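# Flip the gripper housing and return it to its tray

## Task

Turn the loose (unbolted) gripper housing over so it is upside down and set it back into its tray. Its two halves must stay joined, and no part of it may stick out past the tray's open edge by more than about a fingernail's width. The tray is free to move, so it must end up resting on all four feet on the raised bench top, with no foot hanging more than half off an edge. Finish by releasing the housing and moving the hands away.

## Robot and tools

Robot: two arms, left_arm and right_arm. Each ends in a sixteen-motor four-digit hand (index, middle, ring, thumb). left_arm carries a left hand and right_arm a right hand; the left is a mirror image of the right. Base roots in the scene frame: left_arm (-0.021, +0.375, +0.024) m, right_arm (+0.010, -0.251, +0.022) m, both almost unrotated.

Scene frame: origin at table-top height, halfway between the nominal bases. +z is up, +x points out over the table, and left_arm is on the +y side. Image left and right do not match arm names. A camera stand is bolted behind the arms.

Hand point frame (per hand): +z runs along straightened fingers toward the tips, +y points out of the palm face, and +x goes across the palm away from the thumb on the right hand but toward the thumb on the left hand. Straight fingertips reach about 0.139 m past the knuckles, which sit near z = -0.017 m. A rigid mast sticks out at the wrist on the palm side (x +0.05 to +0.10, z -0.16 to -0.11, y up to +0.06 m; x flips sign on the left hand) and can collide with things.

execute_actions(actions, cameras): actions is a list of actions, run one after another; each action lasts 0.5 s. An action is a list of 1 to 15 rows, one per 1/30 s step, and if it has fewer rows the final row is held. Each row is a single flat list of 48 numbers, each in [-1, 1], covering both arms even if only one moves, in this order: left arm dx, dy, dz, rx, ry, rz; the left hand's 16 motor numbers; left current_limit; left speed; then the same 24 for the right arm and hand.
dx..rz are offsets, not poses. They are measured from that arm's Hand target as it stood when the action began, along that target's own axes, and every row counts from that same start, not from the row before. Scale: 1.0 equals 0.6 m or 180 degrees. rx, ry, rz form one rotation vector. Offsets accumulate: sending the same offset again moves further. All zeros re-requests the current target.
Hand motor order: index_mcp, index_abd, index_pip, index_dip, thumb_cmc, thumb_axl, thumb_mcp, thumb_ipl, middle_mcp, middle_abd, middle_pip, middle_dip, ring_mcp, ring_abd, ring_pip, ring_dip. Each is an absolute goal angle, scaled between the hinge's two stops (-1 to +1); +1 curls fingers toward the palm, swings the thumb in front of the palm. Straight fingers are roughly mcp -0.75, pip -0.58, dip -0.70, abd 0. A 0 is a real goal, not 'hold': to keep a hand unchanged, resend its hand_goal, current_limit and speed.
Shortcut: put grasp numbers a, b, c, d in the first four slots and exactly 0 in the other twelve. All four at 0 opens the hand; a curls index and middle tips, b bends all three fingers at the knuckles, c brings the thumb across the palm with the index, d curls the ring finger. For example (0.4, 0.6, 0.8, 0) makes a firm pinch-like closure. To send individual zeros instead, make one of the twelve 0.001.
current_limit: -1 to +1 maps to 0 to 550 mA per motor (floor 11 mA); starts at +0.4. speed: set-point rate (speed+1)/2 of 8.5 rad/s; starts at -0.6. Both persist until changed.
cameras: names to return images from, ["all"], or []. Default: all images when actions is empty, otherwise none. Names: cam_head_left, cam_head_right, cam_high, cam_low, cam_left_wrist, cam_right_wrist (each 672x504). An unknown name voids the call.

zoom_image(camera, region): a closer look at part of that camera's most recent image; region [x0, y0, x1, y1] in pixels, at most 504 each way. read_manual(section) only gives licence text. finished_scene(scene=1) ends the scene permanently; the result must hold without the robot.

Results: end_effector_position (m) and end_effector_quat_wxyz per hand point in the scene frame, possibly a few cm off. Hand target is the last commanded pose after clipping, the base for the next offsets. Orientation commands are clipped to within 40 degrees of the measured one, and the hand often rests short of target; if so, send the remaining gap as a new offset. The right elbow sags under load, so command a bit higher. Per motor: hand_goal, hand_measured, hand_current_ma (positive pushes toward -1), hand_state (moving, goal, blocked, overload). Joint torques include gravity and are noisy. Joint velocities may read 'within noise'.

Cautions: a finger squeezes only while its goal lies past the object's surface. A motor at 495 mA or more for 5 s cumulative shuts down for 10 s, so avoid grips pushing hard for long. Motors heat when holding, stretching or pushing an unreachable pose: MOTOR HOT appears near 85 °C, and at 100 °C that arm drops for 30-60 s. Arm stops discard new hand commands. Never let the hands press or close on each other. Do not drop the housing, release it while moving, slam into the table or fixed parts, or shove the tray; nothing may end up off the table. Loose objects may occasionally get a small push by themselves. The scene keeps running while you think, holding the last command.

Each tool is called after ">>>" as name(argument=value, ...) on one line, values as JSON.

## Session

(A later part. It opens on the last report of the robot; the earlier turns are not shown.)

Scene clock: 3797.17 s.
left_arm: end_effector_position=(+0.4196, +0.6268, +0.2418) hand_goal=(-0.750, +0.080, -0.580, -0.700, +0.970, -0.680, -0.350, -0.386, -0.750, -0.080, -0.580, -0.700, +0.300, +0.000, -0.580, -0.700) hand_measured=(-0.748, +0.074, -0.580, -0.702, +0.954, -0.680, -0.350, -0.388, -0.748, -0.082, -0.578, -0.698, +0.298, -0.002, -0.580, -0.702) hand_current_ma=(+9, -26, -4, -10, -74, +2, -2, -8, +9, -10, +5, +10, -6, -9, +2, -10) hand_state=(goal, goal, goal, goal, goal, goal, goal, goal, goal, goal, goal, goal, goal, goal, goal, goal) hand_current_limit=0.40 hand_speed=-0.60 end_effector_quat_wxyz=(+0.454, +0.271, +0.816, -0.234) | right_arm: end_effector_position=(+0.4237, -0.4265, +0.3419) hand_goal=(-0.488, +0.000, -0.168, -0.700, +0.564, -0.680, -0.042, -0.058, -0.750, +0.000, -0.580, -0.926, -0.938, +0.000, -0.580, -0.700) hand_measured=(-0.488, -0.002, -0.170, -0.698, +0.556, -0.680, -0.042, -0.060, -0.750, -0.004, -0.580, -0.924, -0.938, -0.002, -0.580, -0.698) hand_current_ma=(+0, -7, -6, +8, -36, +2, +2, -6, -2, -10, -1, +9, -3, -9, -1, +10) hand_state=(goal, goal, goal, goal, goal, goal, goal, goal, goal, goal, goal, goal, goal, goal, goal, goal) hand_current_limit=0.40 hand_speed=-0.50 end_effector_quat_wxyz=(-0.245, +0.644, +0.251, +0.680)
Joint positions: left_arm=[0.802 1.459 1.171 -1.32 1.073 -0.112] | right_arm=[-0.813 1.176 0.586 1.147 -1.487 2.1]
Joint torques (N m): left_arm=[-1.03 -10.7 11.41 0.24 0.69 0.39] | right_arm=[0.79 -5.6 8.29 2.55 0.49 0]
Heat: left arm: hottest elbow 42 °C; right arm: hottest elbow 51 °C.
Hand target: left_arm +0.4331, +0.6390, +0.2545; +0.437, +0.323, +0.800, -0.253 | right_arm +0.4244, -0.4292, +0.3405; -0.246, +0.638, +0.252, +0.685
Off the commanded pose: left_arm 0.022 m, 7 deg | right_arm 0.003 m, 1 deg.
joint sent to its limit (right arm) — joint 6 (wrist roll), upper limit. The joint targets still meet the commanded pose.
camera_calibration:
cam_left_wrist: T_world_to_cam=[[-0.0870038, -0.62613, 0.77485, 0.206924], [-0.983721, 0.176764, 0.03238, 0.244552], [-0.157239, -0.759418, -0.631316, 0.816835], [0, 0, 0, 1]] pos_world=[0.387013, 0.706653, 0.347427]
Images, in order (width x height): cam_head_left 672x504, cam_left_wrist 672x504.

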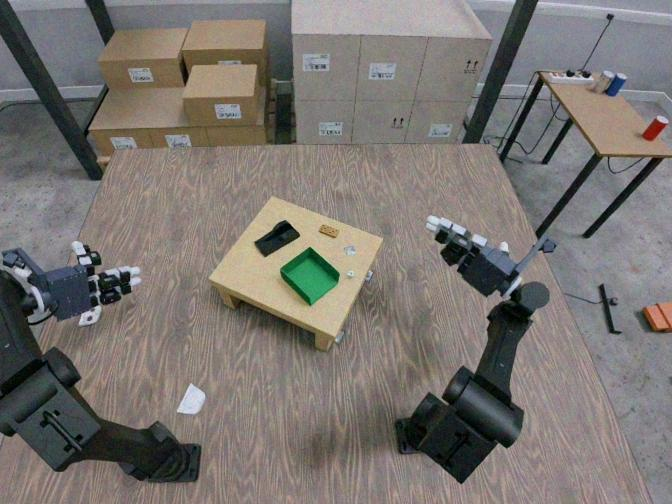

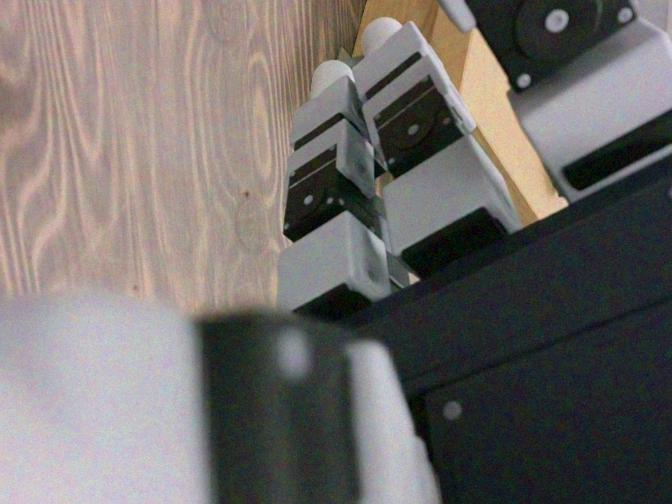

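>>> execute_actions(actions=[[[0.1396,0,-0.0577,0,0.1667,0,-0.75,0.08,-0.58,-0.70,0.97,-0.68,-0.35,-0.386,-0.75,-0.08,-0.58,-0.70,0.30,0.001,-0.58,-0.70,0.40,-0.6,0,0,0,0,0,0,0,0,0.75,0,0,0,0,0,0,0,0,0,0,0,0,0,0.4,-0.5]],[[0.1396,0,-0.0577,0,0.1667,0,-0.75,0.08,-0.58,-0.70,0.97,-0.68,-0.35,-0.386,-0.75,-0.08,-0.58,-0.70,0.30,0.001,-0.58,-0.70,0.40,-0.6,0,0,0,0,0,0,0,0,0.75,0,0,0,0,0,0,0,0,0,0,0,0,0,0.4,-0.5]]], cameras=["cam_left_wrist","cam_head_left","cam_low"])

Scene clock: 3805.53 s.
left_arm: end_effector_position=(+0.3041, +0.7452, +0.1786) hand_goal=(-0.750, +0.080, -0.580, -0.700, +0.970, -0.680, -0.350, -0.386, -0.750, -0.080, -0.580, -0.700, +0.300, +0.000, -0.580, -0.700) hand_measured=(-0.748, +0.078, -0.580, -0.702, +0.966, -0.680, -0.348, -0.388, -0.748, -0.080, -0.578, -0.698, +0.292, -0.002, -0.580, -0.702) hand_current_ma=(+10, -6, -4, -10, -18, +2, +11, -6, +10, -2, +5, +10, -38, -5, +0, -10) hand_state=(goal, goal, goal, goal, goal, goal, goal, goal, goal, goal, goal, goal, goal, goal, goal, goal) hand_current_limit=0.40 hand_speed=-0.60 end_effector_quat_wxyz=(-0.028, +0.393, +0.916, -0.073) | right_arm: end_effector_position=(+0.4237, -0.4265, +0.3419) hand_goal=(-0.488, +0.000, -0.168, -0.700, +0.564, -0.680, -0.042, -0.058, -0.750, +0.000, -0.580, -0.926, -0.938, +0.000, -0.580, -0.700) hand_measured=(-0.488, -0.002, -0.170, -0.698, +0.556, -0.680, -0.042, -0.060, -0.750, -0.004, -0.580, -0.924, -0.938, -0.002, -0.580, -0.698) hand_current_ma=(+0, -7, -6, +8, -36, +2, +2, -6, -2, -10, -1, +9, -3, -9, -1, +10) hand_state=(goal, goal, goal, goal, goal, goal, goal, goal, goal, goal, goal, goal, goal, goal, goal, goal) hand_current_limit=0.40 hand_speed=-0.50 end_effector_quat_wxyz=(-0.245, +0.644, +0.251, +0.680)
Joint positions: left_arm=[0.821 1.537 1.276 -1.467 -0.003 0.053] | right_arm=[-0.813 1.176 0.586 1.147 -1.487 2.1]
Joint torques (N m): left_arm=[-1.61 -12.1 10.1 0.72 -0.13 0.2] | right_arm=[0.56 -5.01 8.32 2.56 0.45 0]
Heat: left arm: hottest elbow 42 °C; right arm: hottest elbow 51 °C.
Hand target: left_arm +0.3189, +0.7533, +0.1865; -0.021, +0.406, +0.912, -0.058 | right_arm +0.4244, -0.4292, +0.3405; -0.246, +0.638, +0.252, +0.685
Off the commanded pose: left_arm 0.019 m, 3 deg | right_arm 0.003 m, 1 deg.
joint sent to its limit (right arm) — joint 6 (wrist roll), upper limit. The joint targets still meet the commanded pose.
camera_calibration:
cam_left_wrist: T_world_to_cam=[[0.0910583, -0.986971, 0.13265, 0.649454], [-0.597057, 0.0525008, 0.800479, -0.050092], [-0.797014, -0.15209, -0.584497, 0.582252], [0, 0, 0, 1]] pos_world=[0.375017, 0.732177, 0.294272]
Images, in order (width x height): cam_head_left 672x504, cam_low 672x504, cam_left_wrist 672x504.

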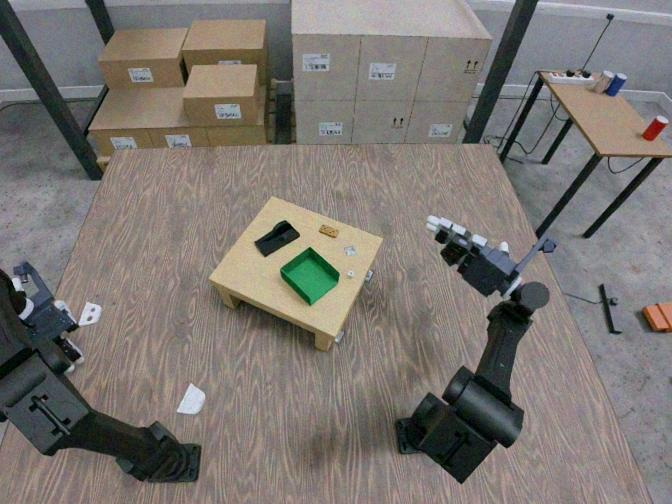

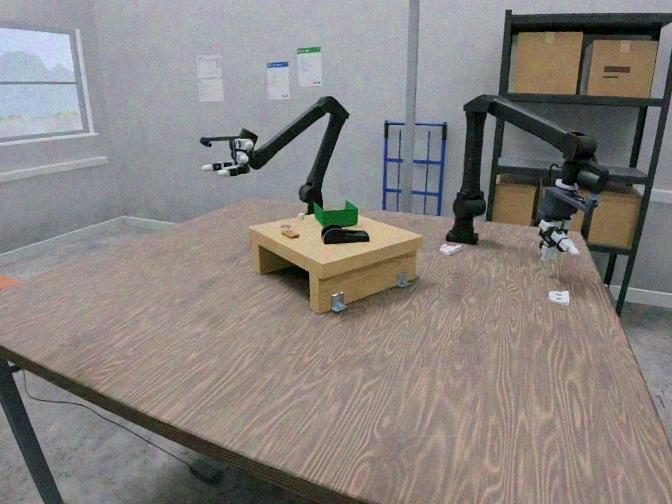

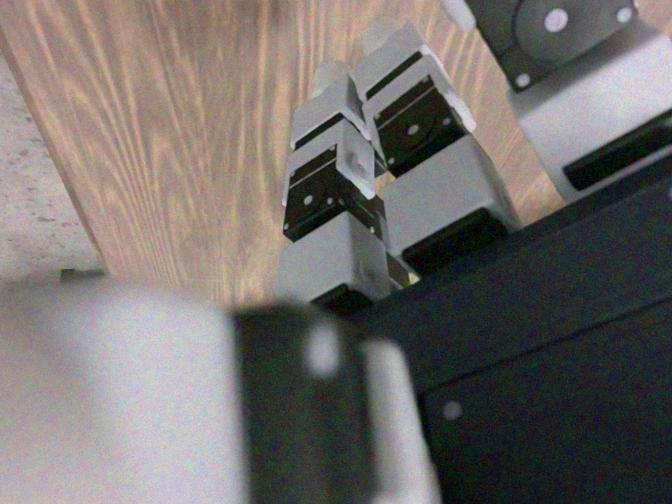

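>>> zoom_image(camera="cam_head_left", region=[70, 290, 120, 335])

>>> zoom_image(camera="cam_head_left", region=[70, 290, 122, 336])

>>> zoom_image(camera="cam_head_left", region=[170, 375, 220, 420])

Scaled by 10.080 from the camera's 672x504 image, which has a finer 960x720 frame.

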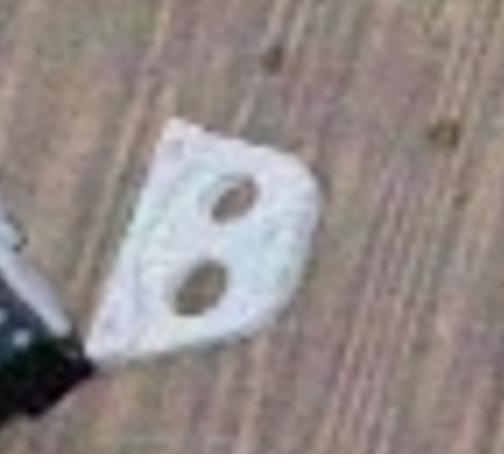

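Scaled by 9.692 from the camera's 672x504 image, which has a finer 960x720 frame.

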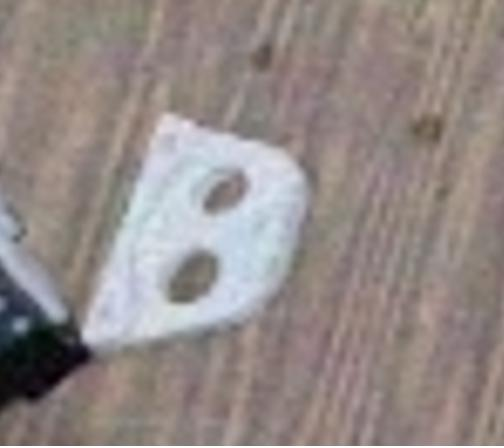

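Scaled by 10.080 from the camera's 672x504 image, which has a finer 960x720 frame.

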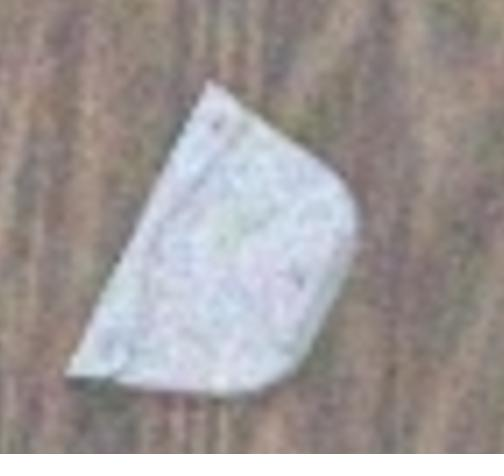

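>>> execute_actions(actions=[[[-0.0465,0.061,-0.05,0,0,0,-0.75,0.08,-0.58,-0.70,0.97,-0.68,-0.35,-0.386,-0.75,-0.08,-0.58,-0.70,0.30,0.001,-0.58,-0.70,0.40,-0.6,0,0,0,0,0,0,0,0,0.75,0,0,0,0,0,0,0,0,0,0,0,0,0,0.4,-0.5]],[[-0.0465,0.061,-0.05,0,0,0,-0.75,0.08,-0.58,-0.70,0.97,-0.68,-0.35,-0.386,-0.75,-0.08,-0.58,-0.70,0.30,0.001,-0.58,-0.70,0.40,-0.6,0,0,0,0,0,0,0,0,0.75,0,0,0,0,0,0,0,0,0,0,0,0,0,0.4,-0.5]],[[-0.0465,0.061,0,0,0,0,-0.75,0.08,-0.58,-0.70,0.97,-0.68,-0.35,-0.386,-0.75,-0.08,-0.58,-0.70,0.30,0.001,-0.58,-0.70,0.40,-0.6,0,0,0,0,0,0,0,0,0.75,0,0,0,0,0,0,0,0,0,0,0,0,0,0.4,-0.5]],[[-0.0465,0.061,0,0,0,0,-0.75,0.08,-0.58,-0.70,0.97,-0.68,-0.35,-0.386,-0.75,-0.08,-0.58,-0.70,0.30,0.001,-0.58,-0.70,0.40,-0.6,0,0,0,0,0,0,0,0,0.75,0,0,0,0,0,0,0,0,0,0,0,0,0,0.4,-0.5]],[[0.0523,-0.026,0,0,0,-0.1278,-0.75,0.08,-0.58,-0.70,0.97,-0.68,-0.35,-0.386,-0.75,-0.08,-0.58,-0.70,0.30,0.001,-0.58,-0.70,0.40,-0.6,0,0,0,0,0,0,0,0,0.75,0,0,0,0,0,0,0,0,0,0,0,0,0,0.4,-0.5]],[[0.0523,-0.026,0,0,0,-0.1278,-0.75,0.08,-0.58,-0.70,0.97,-0.68,-0.35,-0.386,-0.75,-0.08,-0.58,-0.70,0.30,0.001,-0.58,-0.70,0.40,-0.6,0,0,0,0,0,0,0,0,0.75,0,0,0,0,0,0,0,0,0,0,0,0,0,0.4,-0.5]]], cameras=["cam_left_wrist","cam_head_left"])

Scene clock: 3839.23 s.
left_arm: end_effector_position=(+0.4323, +0.7788, +0.2269) hand_goal=(-0.750, +0.080, -0.580, -0.700, +0.970, -0.680, -0.350, -0.386, -0.750, -0.080, -0.580, -0.700, +0.300, +0.000, -0.580, -0.700) hand_measured=(-0.748, +0.078, -0.580, -0.702, +0.968, -0.680, -0.348, -0.386, -0.748, -0.080, -0.580, -0.698, +0.290, -0.002, -0.580, -0.702) hand_current_ma=(+7, -6, -4, -10, -7, +2, +13, -5, +8, -1, +4, +10, -51, -4, -2, -10) hand_state=(goal, goal, goal, goal, goal, goal, goal, goal, goal, goal, goal, goal, goal, goal, goal, goal) hand_current_limit=0.40 hand_speed=-0.60 end_effector_quat_wxyz=(-0.037, +0.029, +0.998, -0.046) | right_arm: end_effector_position=(+0.4237, -0.4265, +0.3419) hand_goal=(-0.488, +0.000, -0.168, -0.700, +0.564, -0.680, -0.042, -0.058, -0.750, +0.000, -0.580, -0.926, -0.938, +0.000, -0.580, -0.700) hand_measured=(-0.488, -0.002, -0.170, -0.698, +0.556, -0.680, -0.042, -0.060, -0.750, -0.004, -0.580, -0.924, -0.938, -0.002, -0.580, -0.698) hand_current_ma=(+0, -7, -6, +8, -36, +2, +2, -6, -2, -10, -1, +9, -3, -9, -1, +10) hand_state=(goal, goal, goal, goal, goal, goal, goal, goal, goal, goal, goal, goal, goal, goal, goal, goal) hand_current_limit=0.40 hand_speed=-0.50 end_effector_quat_wxyz=(-0.245, +0.644, +0.251, +0.680)
Joint positions: left_arm=[0.612 1.918 1.897 -1.664 0.031 -0.907] | right_arm=[-0.813 1.176 0.586 1.147 -1.487 2.1]
Joint torques (N m): left_arm=[-1.08 -17.38 11.77 -0.05 -0.28 -0.11] | right_arm=[0.09 -4.48 8.39 2.74 0.48 -0.02]
Heat: left arm: hottest elbow 43 °C; right arm: hottest elbow 51 °C.
Hand target: left_arm +0.4395, +0.7851, +0.2336; -0.042, +0.017, +0.998, -0.045 | right_arm +0.4244, -0.4292, +0.3405; -0.246, +0.638, +0.252, +0.685
Off the commanded pose: left_arm 0.012 m, 1 deg | right_arm 0.003 m, 1 deg.
joint sent to its limit (left arm) — joint 4 (wrist pitch), lower limit. The joint targets still meet the commanded pose.
joint sent to its limit (right arm) — joint 6 (wrist roll), upper limit. The joint targets still meet the commanded pose.
camera_calibration:
cam_left_wrist: T_world_to_cam=[[0.743161, -0.668228, 0.0343858, 0.15666], [-0.41591, -0.421071, 0.806051, 0.275262], [-0.524147, -0.613327, -0.590846, 0.960522], [0, 0, 0, 1]] pos_world=[0.501515, 0.809704, 0.340258]
Images, in order (width x height): cam_head_left 672x504, cam_left_wrist 672x504.

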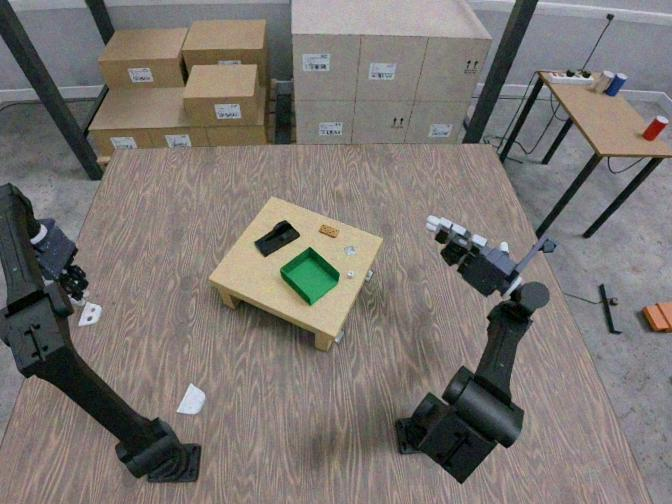

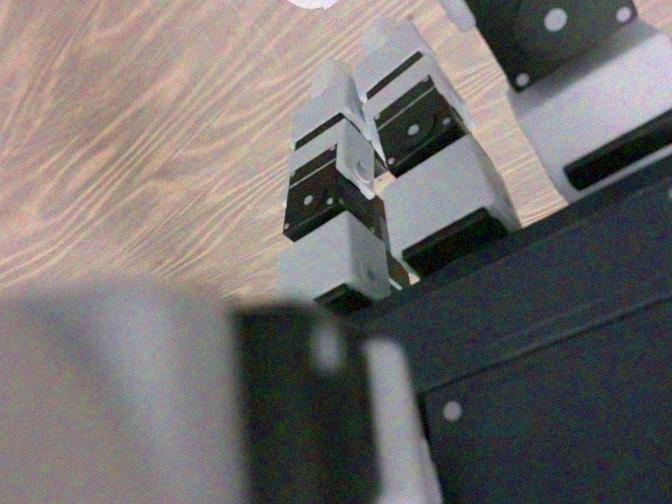

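>>> execute_actions(actions=[[[0.05,-0.05,-0.06,0,0,0,-0.75,0.08,-0.58,-0.70,0.97,-0.68,-0.35,-0.386,-0.75,-0.08,-0.58,-0.70,0.30,0.001,-0.58,-0.70,0.40,-0.6,0,0,0,0,0,0,0,0,0.75,0,0,0,0,0,0,0,0,0,0,0,0,0,0.4,-0.5]],[[0.02,-0.02,-0.04,0,0,0,-0.75,0.08,-0.58,-0.70,0.97,-0.68,-0.35,-0.386,-0.75,-0.08,-0.58,-0.70,0.30,0.001,-0.58,-0.70,0.40,-0.6,0,0,0,0,0,0,0,0,0.75,0,0,0,0,0,0,0,0,0,0,0,0,0,0.4,-0.5]]], cameras=["cam_left_wrist"])

Scene clock: 3855.03 s.
left_arm: end_effector_position=(+0.4052, +0.7547, +0.2936) hand_goal=(-0.750, +0.080, -0.580, -0.700, +0.970, -0.680, -0.350, -0.386, -0.750, -0.080, -0.580, -0.700, +0.300, +0.000, -0.580, -0.700) hand_measured=(-0.748, +0.078, -0.580, -0.702, +0.968, -0.680, -0.348, -0.386, -0.748, -0.080, -0.580, -0.698, +0.290, -0.002, -0.580, -0.702) hand_current_ma=(+7, -6, -4, -10, -7, +2, +13, -5, +8, -1, +4, +10, -51, -4, -2, -10) hand_state=(goal, goal, goal, goal, goal, goal, goal, goal, goal, goal, goal, goal, goal, goal, goal, goal) hand_current_limit=0.40 hand_speed=-0.60 end_effector_quat_wxyz=(-0.006, +0.027, +0.999, -0.016) | right_arm: end_effector_position=(+0.4237, -0.4265, +0.3419) hand_goal=(-0.488, +0.000, -0.168, -0.700, +0.564, -0.680, -0.042, -0.058, -0.750, +0.000, -0.580, -0.926, -0.938, +0.000, -0.580, -0.700) hand_measured=(-0.488, -0.002, -0.170, -0.698, +0.556, -0.680, -0.042, -0.060, -0.750, -0.004, -0.580, -0.924, -0.938, -0.002, -0.580, -0.698) hand_current_ma=(+0, -7, -6, +8, -36, +2, +2, -6, -2, -10, -1, +9, -3, -9, -1, +10) hand_state=(goal, goal, goal, goal, goal, goal, goal, goal, goal, goal, goal, goal, goal, goal, goal, goal) hand_current_limit=0.40 hand_speed=-0.50 end_effector_quat_wxyz=(-0.245, +0.644, +0.251, +0.680)
Joint positions: left_arm=[0.599 1.756 1.833 -1.676 0.019 -0.924] | right_arm=[-0.813 1.176 0.586 1.147 -1.487 2.1]
Joint torques (N m): left_arm=[-1.26 -17.96 7.75 0.17 -0.3 -0.13] | right_arm=[0.97 -5.07 8.25 2.62 0.49 0]
Heat: left arm: hottest elbow 44 °C; right arm: hottest elbow 51 °C.
Hand target: left_arm +0.4016, +0.7501, +0.3004; -0.042, +0.018, +0.998, -0.045 | right_arm +0.4244, -0.4292, +0.3405; -0.246, +0.638, +0.252, +0.685
Off the commanded pose: left_arm 0.009 m, 6 deg | right_arm 0.003 m, 1 deg.
joint sent to its limit (left arm) — joint 4 (wrist pitch), lower limit. The joint targets are off in orientation, not in position.
joint sent to its limit (right arm) — joint 6 (wrist roll), upper limit. The joint targets still meet the commanded pose.
camera_calibration:
cam_left_wrist: T_world_to_cam=[[0.743025, -0.667959, 0.0417641, 0.15611], [-0.46371, -0.468817, 0.751787, 0.271356], [-0.482583, -0.577963, -0.658083, 0.947116], [0, 0, 0, 1]] pos_world=[0.466899, 0.778889, 0.412759]
Images, in order (width x height): cam_left_wrist 672x504.

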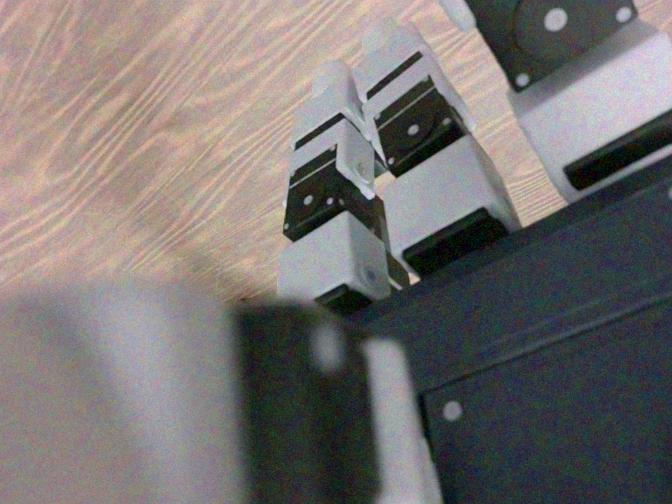

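>>> execute_actions(actions=[[[-0.07,0.07,0.03,0,0,0,-0.75,0.08,-0.58,-0.70,0.97,-0.68,-0.35,-0.386,-0.75,-0.08,-0.58,-0.70,0.30,0.001,-0.58,-0.70,0.40,-0.6,0,0,0,0,0,0,0,0,0.75,0,0,0,0,0,0,0,0,0,0,0,0,0,0.4,-0.5]],[[-0.065,0.065,0.06,0,0,0,-0.75,0.08,-0.58,-0.70,0.97,-0.68,-0.35,-0.386,-0.75,-0.08,-0.58,-0.70,0.30,0.001,-0.58,-0.70,0.40,-0.6,0,0,0,0,0,0,0,0,0.75,0,0,0,0,0,0,0,0,0,0,0,0,0,0.4,-0.5]]], cameras=["cam_left_wrist"])

Scene clock: 3869.27 s.
left_arm: end_effector_position=(+0.4729, +0.8116, +0.2210) hand_goal=(-0.750, +0.080, -0.580, -0.700, +0.970, -0.680, -0.350, -0.386, -0.750, -0.080, -0.580, -0.700, +0.300, +0.000, -0.580, -0.700) hand_measured=(-0.748, +0.078, -0.580, -0.702, +0.968, -0.680, -0.348, -0.386, -0.748, -0.080, -0.580, -0.698, +0.290, -0.002, -0.580, -0.702) hand_current_ma=(+6, -6, -4, -10, -6, +2, +14, -5, +7, -1, +4, +10, -51, -4, -2, -10) hand_state=(goal, goal, goal, goal, goal, goal, goal, goal, goal, goal, goal, goal, goal, goal, goal, goal) hand_current_limit=0.40 hand_speed=-0.60 end_effector_quat_wxyz=(-0.024, +0.020, +0.999, -0.029) | right_arm: end_effector_position=(+0.4237, -0.4265, +0.3419) hand_goal=(-0.488, +0.000, -0.168, -0.700, +0.564, -0.680, -0.042, -0.058, -0.750, +0.000, -0.580, -0.926, -0.938, +0.000, -0.580, -0.700) hand_measured=(-0.488, -0.002, -0.170, -0.698, +0.556, -0.680, -0.042, -0.060, -0.750, -0.004, -0.580, -0.924, -0.938, -0.002, -0.580, -0.698) hand_current_ma=(+0, -7, -6, +8, -36, +2, +2, -6, -2, -10, -1, +9, -3, -9, -1, +10) hand_state=(goal, goal, goal, goal, goal, goal, goal, goal, goal, goal, goal, goal, goal, goal, goal, goal) hand_current_limit=0.40 hand_speed=-0.50 end_effector_quat_wxyz=(-0.245, +0.644, +0.251, +0.680)
Joint positions: left_arm=[0.613 2.054 2.089 -1.679 0.019 -0.924] | right_arm=[-0.813 1.176 0.586 1.147 -1.487 2.1]
Joint torques (N m): left_arm=[-0.26 -20.6 11.54 0.14 -0.23 0.14] | right_arm=[1.32 -4.72 8.2 2.48 0.43 -0.01]
Heat: left arm: hottest elbow 42 °C; right arm: hottest elbow 51 °C.
Hand target: left_arm +0.4800, +0.8229, +0.2327; -0.042, +0.017, +0.998, -0.045 | right_arm +0.4244, -0.4292, +0.3405; -0.246, +0.638, +0.252, +0.685
Off the commanded pose: left_arm 0.018 m, 3 deg | right_arm 0.003 m, 1 deg.
joint sent to its limit (left arm) — joint 4 (wrist pitch), lower limit. The joint targets are off in orientation, not in position.
joint sent to its limit (right arm) — joint 6 (wrist roll), upper limit. The joint targets still meet the commanded pose.
camera_calibration:
cam_left_wrist: T_world_to_cam=[[0.753965, -0.65619, 0.0308258, 0.13459], [-0.428771, -0.456024, 0.77987, 0.35088], [-0.497686, -0.601212, -0.625182, 0.98363], [0, 0, 0, 1]] pos_world=[0.53851, 0.839697, 0.337158]
Images, in order (width x height): cam_left_wrist 672x504.

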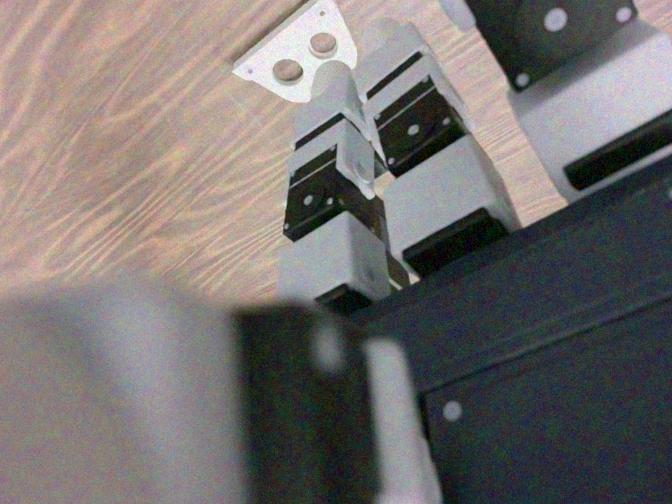

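>>> zoom_image(camera="cam_left_wrist", region=[225, 0, 375, 112])

Scaled by 3.360 from the camera's 672x504 image, which has a finer 960x720 frame.

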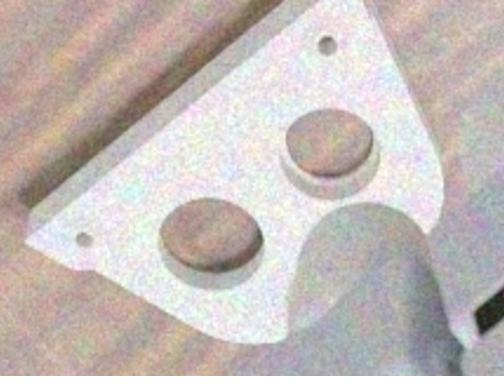

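>>> zoom_image(camera="cam_left_wrist", region=[228, 45, 298, 97])

>>> zoom_image(camera="cam_left_wrist", region=[290, 0, 370, 60])

Scaled by 7.200 from the camera's 672x504 image, which has a finer 960x720 frame.

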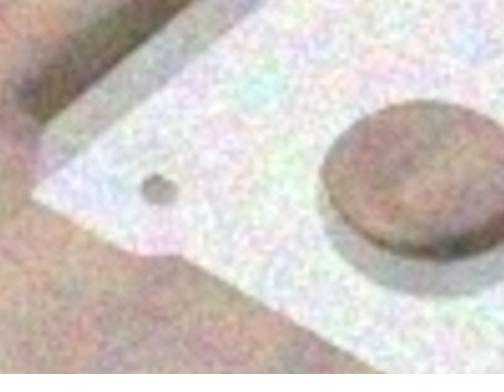

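Scaled by 6.300 from the camera's 672x504 image, which has a finer 960x720 frame.

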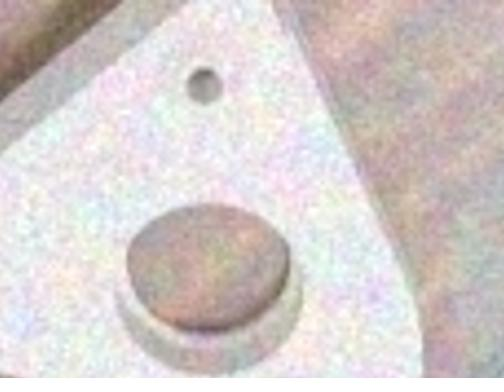

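>>> execute_actions(actions=[[[-0.05,0.01,0.05,0,0,0,-0.75,0.08,-0.58,-0.70,0.97,-0.68,-0.35,-0.386,-0.75,-0.08,-0.58,-0.70,0.30,0.001,-0.58,-0.70,0.40,-0.6,0,0,0,0,0,0,0,0,0.75,0,0,0,0,0,0,0,0,0,0,0,0,0,0.4,-0.5]],[[-0.03,0.01,0,0,0,0,-0.75,0.08,-0.58,-0.70,0.97,-0.68,-0.35,-0.386,-0.75,-0.08,-0.58,-0.70,0.30,0.001,-0.58,-0.70,0.40,-0.6,0,0,0,0,0,0,0,0,0.75,0,0,0,0,0,0,0,0,0,0,0,0,0,0.4,-0.5]]], cameras=["cam_left_wrist"])

>>> zoom_image(camera="cam_left_wrist", region=[180, 10, 360, 145])

Scene clock: 3928.10 s.
left_arm: end_effector_position=(+0.5144, +0.8258, +0.1999) hand_goal=(-0.750, +0.080, -0.580, -0.700, +0.970, -0.680, -0.350, -0.386, -0.750, -0.080, -0.580, -0.700, +0.300, +0.000, -0.580, -0.700) hand_measured=(-0.748, +0.078, -0.580, -0.702, +0.968, -0.680, -0.348, -0.386, -0.748, -0.080, -0.580, -0.698, +0.290, -0.002, -0.580, -0.702) hand_current_ma=(+6, -6, -4, -10, -5, +2, +14, -5, +7, -1, +4, +10, -51, -4, -2, -10) hand_state=(goal, goal, goal, goal, goal, goal, goal, goal, goal, goal, goal, goal, goal, goal, goal, goal) hand_current_limit=0.40 hand_speed=-0.60 end_effector_quat_wxyz=(-0.014, +0.029, +0.999, -0.021) | right_arm: end_effector_position=(+0.4237, -0.4265, +0.3419) hand_goal=(-0.488, +0.000, -0.168, -0.700, +0.564, -0.680, -0.042, -0.058, -0.750, +0.000, -0.580, -0.926, -0.938, +0.000, -0.580, -0.700) hand_measured=(-0.488, -0.002, -0.170, -0.698, +0.556, -0.680, -0.042, -0.060, -0.750, -0.004, -0.580, -0.924, -0.938, -0.002, -0.580, -0.698) hand_current_ma=(+0, -7, -6, +8, -36, +2, +2, -6, -2, -10, -1, +9, -3, -9, -1, +10) hand_state=(goal, goal, goal, goal, goal, goal, goal, goal, goal, goal, goal, goal, goal, goal, goal, goal) hand_current_limit=0.40 hand_speed=-0.50 end_effector_quat_wxyz=(-0.245, +0.644, +0.251, +0.680)
Joint positions: left_arm=[0.596 2.176 2.236 -1.679 0.019 -0.924] | right_arm=[-0.813 1.176 0.586 1.147 -1.487 2.1]
Joint torques (N m): left_arm=[-1.44 -20.31 11.69 0.27 -0.1 -0.08] | right_arm=[0.5 -4.13 8.25 2.56 0.43 0.03]
Heat: left arm: hottest elbow 47 °C; right arm: hottest elbow 51 °C.
Hand target: left_arm +0.5257, +0.8303, +0.1979; -0.042, +0.018, +0.998, -0.045 | right_arm +0.4244, -0.4292, +0.3405; -0.246, +0.638, +0.252, +0.685
Off the commanded pose: left_arm 0.012 m, 4 deg | right_arm 0.003 m, 1 deg.
joint sent to its limit (left arm) — joint 4 (wrist pitch), lower limit. The joint targets are off in orientation, not in position.
joint sent to its limit (right arm) — joint 6 (wrist roll), upper limit. The joint targets still meet the commanded pose.
camera_calibration:
cam_left_wrist: T_world_to_cam=[[0.741853, -0.669548, 0.0368738, 0.129328], [-0.45246, -0.459222, 0.764458, 0.409541], [-0.494907, -0.583799, -0.643619, 0.987548], [0, 0, 0, 1]] pos_world=[0.578103, 0.851191, 0.317759]
Images, in order (width x height): cam_left_wrist 672x504.

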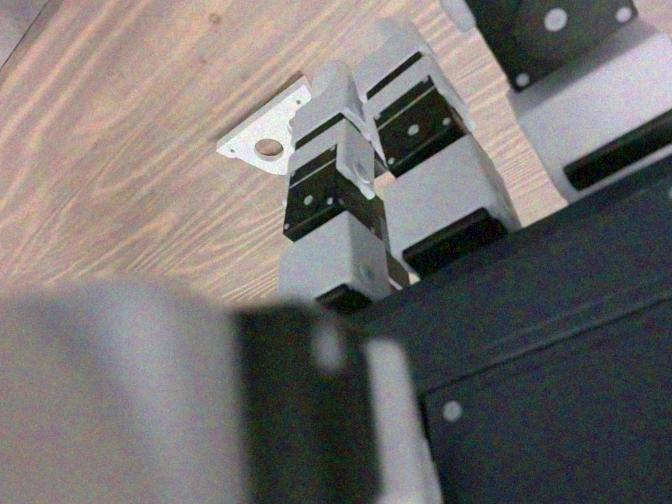

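Scaled by 2.800 from the camera's 672x504 image, which has a finer 960x720 frame.

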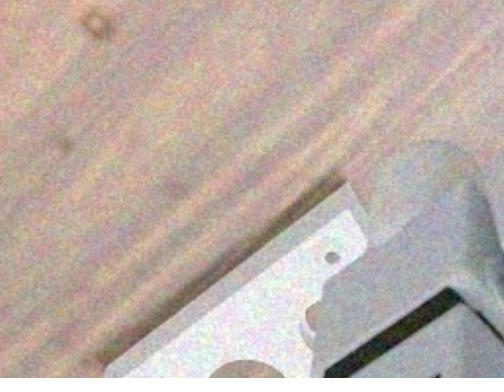

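>>> zoom_image(camera="cam_left_wrist", region=[205, 70, 315, 180])

Scaled by 4.582 from the camera's 672x504 image, which has a finer 960x720 frame.

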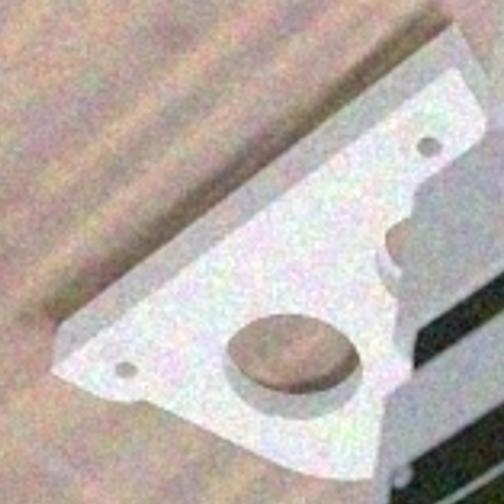

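>>> execute_actions(actions=[[[0.062,-0.029,0,0,0,0,-0.75,0.08,-0.58,-0.70,0.97,-0.68,-0.35,-0.386,-0.75,-0.08,-0.58,-0.70,0.30,0.001,-0.58,-0.70,0.40,-0.6,0,0,0,0,0,0,0,0,0.75,0,0,0,0,0,0,0,0,0,0,0,0,0,0.4,-0.5]],[[0.062,-0.029,0,0,0,0,-0.75,0.08,-0.58,-0.70,0.97,-0.68,-0.35,-0.386,-0.75,-0.08,-0.58,-0.70,0.30,0.001,-0.58,-0.70,0.40,-0.6,0,0,0,0,0,0,0,0,0.75,0,0,0,0,0,0,0,0,0,0,0,0,0,0.4,-0.5]],[[0.062,-0.029,0.0,0,0,0,-0.75,0.08,-0.58,-0.70,0.97,-0.68,-0.35,-0.386,-0.75,-0.08,-0.58,-0.70,0.30,0.001,-0.58,-0.70,0.40,-0.6,0,0,0,0,0,0,0,0,0.75,0,0,0,0,0,0,0,0,0,0,0,0,0,0.4,-0.5]]], cameras=["cam_left_wrist","cam_low"])

>>> zoom_image(camera="cam_left_wrist", region=[270, 0, 440, 127])

Scene clock: 4133.77 s.
left_arm: end_effector_position=(+0.4124, +0.7780, +0.2055) hand_goal=(-0.750, +0.080, -0.580, -0.700, +0.970, -0.680, -0.350, -0.386, -0.750, -0.080, -0.580, -0.700, +0.300, +0.000, -0.580, -0.700) hand_measured=(-0.748, +0.080, -0.580, -0.702, +0.970, -0.680, -0.348, -0.386, -0.746, -0.080, -0.580, -0.698, +0.290, +0.000, -0.580, -0.702) hand_current_ma=(+14, -2, -3, -10, -2, +2, +14, -5, +15, +2, +4, +10, -51, -1, -2, -10) hand_state=(goal, goal, goal, goal, goal, goal, goal, goal, goal, goal, goal, goal, goal, goal, goal, goal) hand_current_limit=0.40 hand_speed=-0.60 end_effector_quat_wxyz=(-0.053, +0.014, +0.997, -0.054) | right_arm: end_effector_position=(+0.4237, -0.4265, +0.3419) hand_goal=(-0.488, +0.000, -0.168, -0.700, +0.564, -0.680, -0.042, -0.058, -0.750, +0.000, -0.580, -0.926, -0.938, +0.000, -0.580, -0.700) hand_measured=(-0.488, -0.002, -0.170, -0.698, +0.556, -0.680, -0.042, -0.060, -0.750, -0.004, -0.580, -0.924, -0.938, -0.002, -0.580, -0.698) hand_current_ma=(+0, -7, -6, +8, -36, +2, +2, -6, -2, -10, -1, +9, -3, -9, -1, +10) hand_state=(goal, goal, goal, goal, goal, goal, goal, goal, goal, goal, goal, goal, goal, goal, goal, goal) hand_current_limit=0.40 hand_speed=-0.50 end_effector_quat_wxyz=(-0.245, +0.644, +0.251, +0.680)
Joint positions: left_arm=[0.627 1.906 1.821 -1.636 0.025 -0.921] | right_arm=[-0.813 1.176 0.586 1.147 -1.487 2.1]
Joint torques (N m): left_arm=[-0.26 -20.01 7.53 0.83 -0.03 0.14] | right_arm=[0.73 -4.42 8.13 2.54 0.52 -0.01]
Heat: left arm: hottest elbow 48 °C; right arm: hottest elbow 51 °C.
Hand target: left_arm +0.4128, +0.7827, +0.2121; -0.042, +0.017, +0.998, -0.045 | right_arm +0.4244, -0.4292, +0.3405; -0.246, +0.638, +0.252, +0.685
Off the commanded pose: left_arm 0.008 m, 2 deg | right_arm 0.003 m, 1 deg.
joint sent to its limit (right arm) — joint 6 (wrist roll), upper limit. The joint targets still meet the commanded pose.
camera_calibration:
cam_left_wrist: T_world_to_cam=[[0.762827, -0.646351, 0.018022, 0.149927], [-0.375844, -0.420549, 0.82576, 0.262946], [-0.526152, -0.636686, -0.563733, 0.950427], [0, 0, 0, 1]] pos_world=[0.484527, 0.812611, 0.315956]
Images, in order (width x height): cam_low 672x504, cam_left_wrist 672x504.

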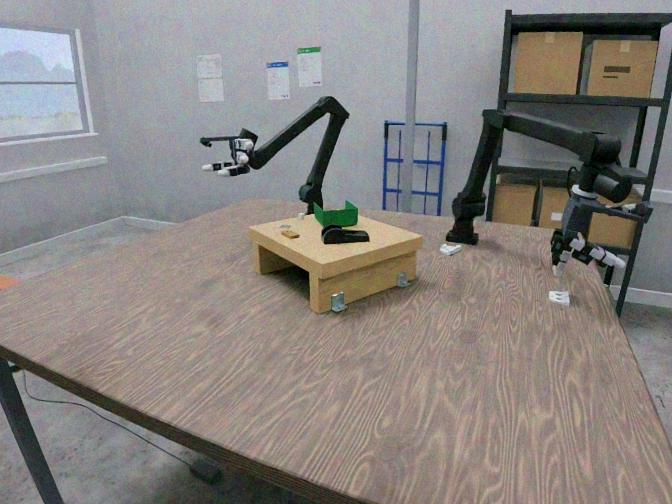

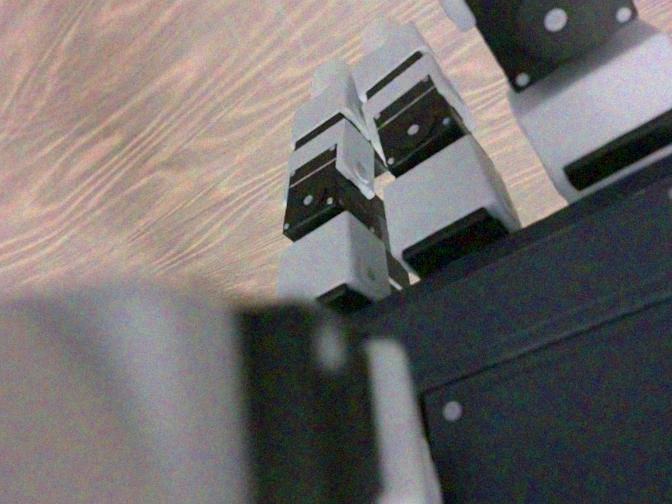

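Scaled by 2.965 from the camera's 672x504 image, which has a finer 960x720 frame.

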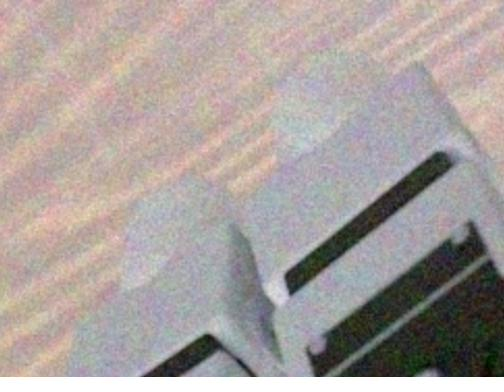

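>>> execute_actions(actions=[[[-0.0317,0.0467,0.0422,0,0,0,-0.75,0.08,-0.58,-0.70,0.97,-0.68,-0.35,-0.386,-0.75,-0.08,-0.58,-0.70,0.30,0.001,-0.58,-0.70,0.40,-0.6,0,0,0,0,0,0,0,0,0.75,0,0,0,0,0,0,0,0,0,0,0,0,0,0.4,-0.5]]], cameras=["cam_left_wrist"])

>>> zoom_image(camera="cam_left_wrist", region=[230, 0, 430, 150])

Scene clock: 4159.63 s.
left_arm: end_effector_position=(+0.4185, +0.7932, +0.1765) hand_goal=(-0.750, +0.080, -0.580, -0.700, +0.970, -0.680, -0.350, -0.386, -0.750, -0.080, -0.580, -0.700, +0.300, +0.000, -0.580, -0.700) hand_measured=(-0.748, +0.080, -0.580, -0.702, +0.970, -0.680, -0.348, -0.386, -0.746, -0.080, -0.580, -0.698, +0.290, +0.000, -0.580, -0.702) hand_current_ma=(+14, -2, -3, -10, -2, +2, +14, -5, +15, +2, +4, +10, -51, -1, -2, -10) hand_state=(goal, goal, goal, goal, goal, goal, goal, goal, goal, goal, goal, goal, goal, goal, goal, goal) hand_current_limit=0.40 hand_speed=-0.60 end_effector_quat_wxyz=(-0.056, +0.015, +0.997, -0.058) | right_arm: end_effector_position=(+0.4237, -0.4265, +0.3419) hand_goal=(-0.488, +0.000, -0.168, -0.700, +0.564, -0.680, -0.042, -0.058, -0.750, +0.000, -0.580, -0.926, -0.938, +0.000, -0.580, -0.700) hand_measured=(-0.488, -0.002, -0.170, -0.698, +0.556, -0.680, -0.042, -0.060, -0.750, -0.004, -0.580, -0.924, -0.938, -0.002, -0.580, -0.698) hand_current_ma=(+0, -7, -6, +8, -36, +2, +2, -6, -2, -10, -1, +9, -3, -9, -1, +10) hand_state=(goal, goal, goal, goal, goal, goal, goal, goal, goal, goal, goal, goal, goal, goal, goal, goal) hand_current_limit=0.40 hand_speed=-0.50 end_effector_quat_wxyz=(-0.245, +0.644, +0.251, +0.680)
Joint positions: left_arm=[0.643 1.961 1.829 -1.599 0.025 -0.904] | right_arm=[-0.813 1.176 0.586 1.147 -1.487 2.1]
Joint torques (N m): left_arm=[-0.09 -18.55 11.11 0.7 -0.11 0.15] | right_arm=[0.56 -4.37 8.38 2.65 0.47 0.03]
Heat: left arm: hottest elbow 45 °C; right arm: hottest elbow 51 °C.
Hand target: left_arm +0.4306, +0.8076, +0.1827; -0.042, +0.017, +0.998, -0.045 | right_arm +0.4244, -0.4292, +0.3405; -0.246, +0.638, +0.252, +0.685
Off the commanded pose: left_arm 0.020 m, 2 deg | right_arm 0.003 m, 1 deg.
joint sent to its limit (right arm) — joint 6 (wrist roll), upper limit. The joint targets still meet the commanded pose.
camera_calibration:
cam_left_wrist: T_world_to_cam=[[0.762277, -0.646996, 0.0181763, 0.15638], [-0.370787, -0.41349, 0.831591, 0.286837], [-0.53052, -0.640642, -0.555091, 0.950346], [0, 0, 0, 1]] pos_world=[0.491328, 0.828613, 0.286156]
Images, in order (width x height): cam_left_wrist 672x504.

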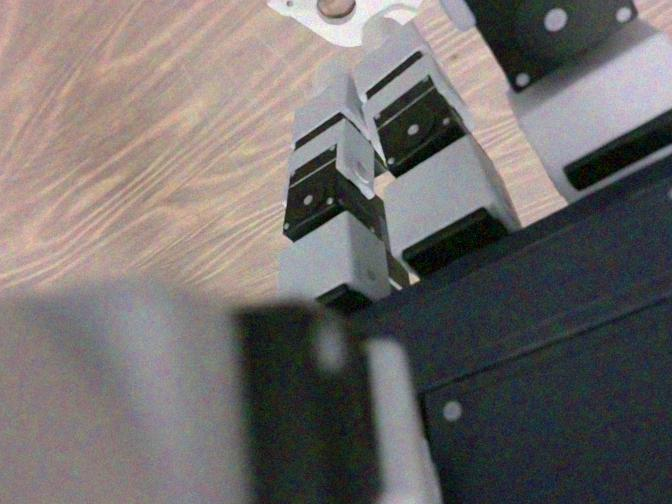

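Scaled by 2.520 from the camera's 672x504 image, which has a finer 960x720 frame.

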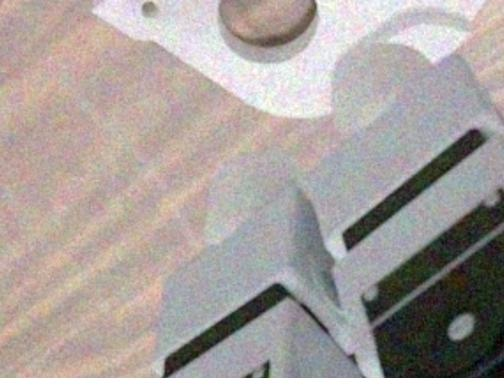

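>>> execute_actions(actions=[[[-0.021,0.0188,0.0123,0,0,0,-0.75,0.08,-0.58,-0.70,0.97,-0.68,-0.35,-0.386,-0.75,-0.08,-0.58,-0.70,0.30,0.001,-0.58,-0.70,0.40,-0.6,0,0,0,0,0,0,0,0,0.75,0,0,0,0,0,0,0,0,0,0,0,0,0,0.4,-0.5]]], cameras=["cam_left_wrist"])

>>> zoom_image(camera="cam_left_wrist", region=[230, 0, 430, 150])

Scene clock: 4177.83 s.
left_arm: end_effector_position=(+0.4334, +0.8044, +0.1722) hand_goal=(-0.750, +0.080, -0.580, -0.700, +0.970, -0.680, -0.350, -0.386, -0.750, -0.080, -0.580, -0.700, +0.300, +0.000, -0.580, -0.700) hand_measured=(-0.748, +0.080, -0.580, -0.702, +0.970, -0.680, -0.348, -0.386, -0.746, -0.080, -0.580, -0.698, +0.290, +0.000, -0.580, -0.702) hand_current_ma=(+14, -2, -3, -10, -2, +2, +14, -5, +15, +2, +4, +10, -51, -1, -2, -10) hand_state=(goal, goal, goal, goal, goal, goal, goal, goal, goal, goal, goal, goal, goal, goal, goal, goal) hand_current_limit=0.40 hand_speed=-0.60 end_effector_quat_wxyz=(-0.048, +0.015, +0.997, -0.053) | right_arm: end_effector_position=(+0.4237, -0.4265, +0.3419) hand_goal=(-0.488, +0.000, -0.168, -0.700, +0.564, -0.680, -0.042, -0.058, -0.750, +0.000, -0.580, -0.926, -0.938, +0.000, -0.580, -0.700) hand_measured=(-0.488, -0.002, -0.170, -0.698, +0.556, -0.680, -0.042, -0.060, -0.750, -0.004, -0.580, -0.924, -0.938, -0.002, -0.580, -0.698) hand_current_ma=(+0, -7, -6, +8, -36, +2, +2, -6, -2, -10, -1, +9, -3, -9, -1, +10) hand_state=(goal, goal, goal, goal, goal, goal, goal, goal, goal, goal, goal, goal, goal, goal, goal, goal) hand_current_limit=0.40 hand_speed=-0.50 end_effector_quat_wxyz=(-0.245, +0.644, +0.251, +0.680)
Joint positions: left_arm=[0.643 2.002 1.882 -1.591 0.025 -0.902] | right_arm=[-0.813 1.176 0.586 1.147 -1.487 2.1]
Joint torques (N m): left_arm=[-0.15 -17.96 11.33 0.51 -0.13 0.16] | right_arm=[0.62 -4.48 8.29 2.76 0.47 0.02]
Heat: left arm: hottest elbow 45 °C; right arm: hottest elbow 50 °C.
Hand target: left_arm +0.4427, +0.8177, +0.1733; -0.042, +0.017, +0.998, -0.045 | right_arm +0.4244, -0.4292, +0.3405; -0.246, +0.638, +0.252, +0.685
Off the commanded pose: left_arm 0.016 m, 1 deg | right_arm 0.003 m, 1 deg.
joint sent to its limit (right arm) — joint 6 (wrist roll), upper limit. The joint targets still meet the commanded pose.
camera_calibration:
cam_left_wrist: T_world_to_cam=[[0.761204, -0.648109, 0.0228772, 0.152853], [-0.384389, -0.422492, 0.82082, 0.31557], [-0.522315, -0.633605, -0.570729, 0.956461], [0, 0, 0, 1]] pos_world=[0.504524, 0.83841, 0.283357]
Images, in order (width x height): cam_left_wrist 672x504.

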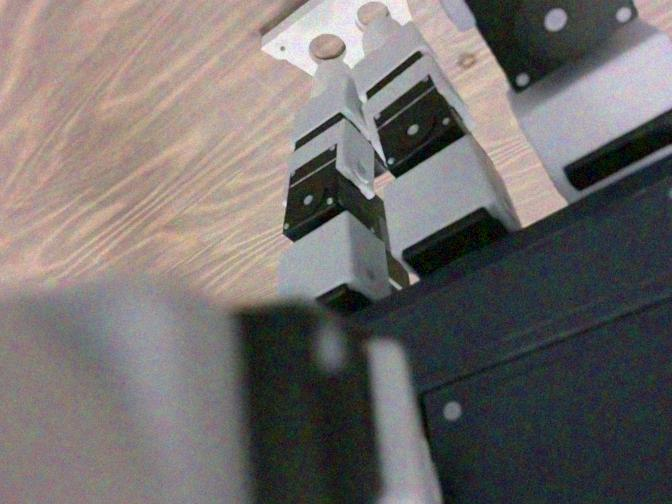

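Scaled by 2.520 from the camera's 672x504 image, which has a finer 960x720 frame.

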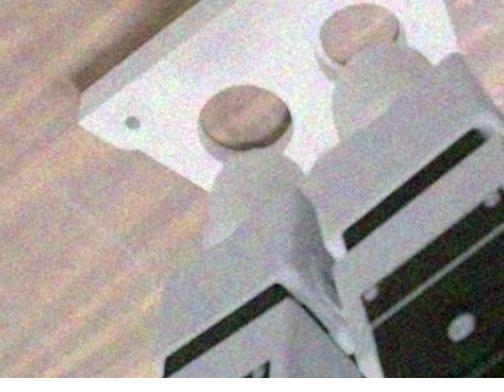

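>>> execute_actions(actions=[[[0.0128,-0.0153,0.0418,0,0,0,-0.75,0.08,-0.58,-0.70,0.97,-0.68,-0.35,-0.386,-0.75,-0.08,-0.58,-0.70,0.30,0.001,-0.58,-0.70,0.40,-0.6,0,0,0,0,0,0,0,0,0.75,0,0,0,0,0,0,0,0,0,0,0,0,0,0.4,-0.5]]], cameras=["cam_left_wrist"])

>>> zoom_image(camera="cam_left_wrist", region=[230, 0, 430, 150])

Scene clock: 4194.17 s.
left_arm: end_effector_position=(+0.4305, +0.8023, +0.1492) hand_goal=(-0.750, +0.080, -0.580, -0.700, +0.970, -0.680, -0.350, -0.386, -0.750, -0.080, -0.580, -0.700, +0.300, +0.000, -0.580, -0.700) hand_measured=(-0.748, +0.080, -0.580, -0.702, +0.970, -0.680, -0.348, -0.386, -0.746, -0.080, -0.580, -0.698, +0.290, +0.000, -0.580, -0.702) hand_current_ma=(+13, -2, -3, -10, -2, +2, +14, -5, +14, +2, +4, +10, -51, -1, -2, -10) hand_state=(goal, goal, goal, goal, goal, goal, goal, goal, goal, goal, goal, goal, goal, goal, goal, goal) hand_current_limit=0.40 hand_speed=-0.60 end_effector_quat_wxyz=(-0.048, +0.015, +0.997, -0.053) | right_arm: end_effector_position=(+0.4237, -0.4265, +0.3419) hand_goal=(-0.488, +0.000, -0.168, -0.700, +0.564, -0.680, -0.042, -0.058, -0.750, +0.000, -0.580, -0.926, -0.938, +0.000, -0.580, -0.700) hand_measured=(-0.488, -0.002, -0.170, -0.698, +0.556, -0.680, -0.042, -0.060, -0.750, -0.004, -0.580, -0.924, -0.938, -0.002, -0.580, -0.698) hand_current_ma=(+0, -7, -6, +8, -36, +2, +2, -6, -2, -10, -1, +9, -3, -9, -1, +10) hand_state=(goal, goal, goal, goal, goal, goal, goal, goal, goal, goal, goal, goal, goal, goal, goal, goal) hand_current_limit=0.40 hand_speed=-0.50 end_effector_quat_wxyz=(-0.245, +0.644, +0.251, +0.680)
Joint positions: left_arm=[0.643 2.002 1.82 -1.53 0.025 -0.902] | right_arm=[-0.813 1.176 0.586 1.147 -1.487 2.1]
Joint torques (N m): left_arm=[-0.5 -20.54 7.87 0.84 -0.1 0.08] | right_arm=[0.26 -4.78 8.31 2.5 0.42 0.01]
Heat: left arm: hottest elbow 47 °C; right arm: hottest elbow 50 °C.
Hand target: left_arm +0.4326, +0.8066, +0.1499; -0.042, +0.017, +0.998, -0.045 | right_arm +0.4244, -0.4292, +0.3405; -0.246, +0.638, +0.252, +0.685
Off the commanded pose: left_arm 0.005 m, 1 deg | right_arm 0.003 m, 1 deg.
joint sent to its limit (right arm) — joint 6 (wrist roll), upper limit. The joint targets still meet the commanded pose.
camera_calibration:
cam_left_wrist: T_world_to_cam=[[0.761197, -0.648116, 0.0229027, 0.154226], [-0.384537, -0.42263, 0.82068, 0.332591], [-0.522216, -0.633506, -0.570929, 0.940466], [0, 0, 0, 1]] pos_world=[0.501624, 0.83631, 0.260457]
Images, in order (width x height): cam_left_wrist 672x504.

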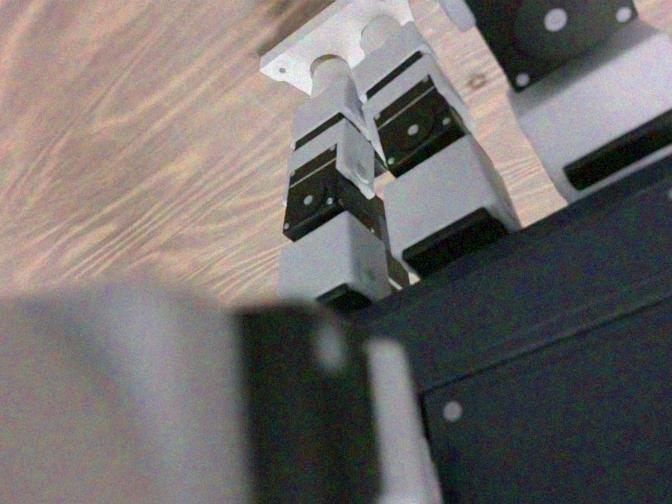

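Scaled by 2.520 from the camera's 672x504 image, which has a finer 960x720 frame.

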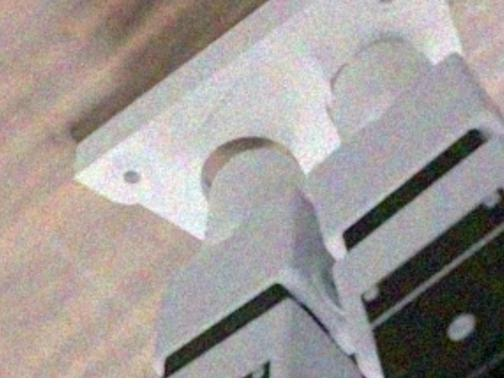

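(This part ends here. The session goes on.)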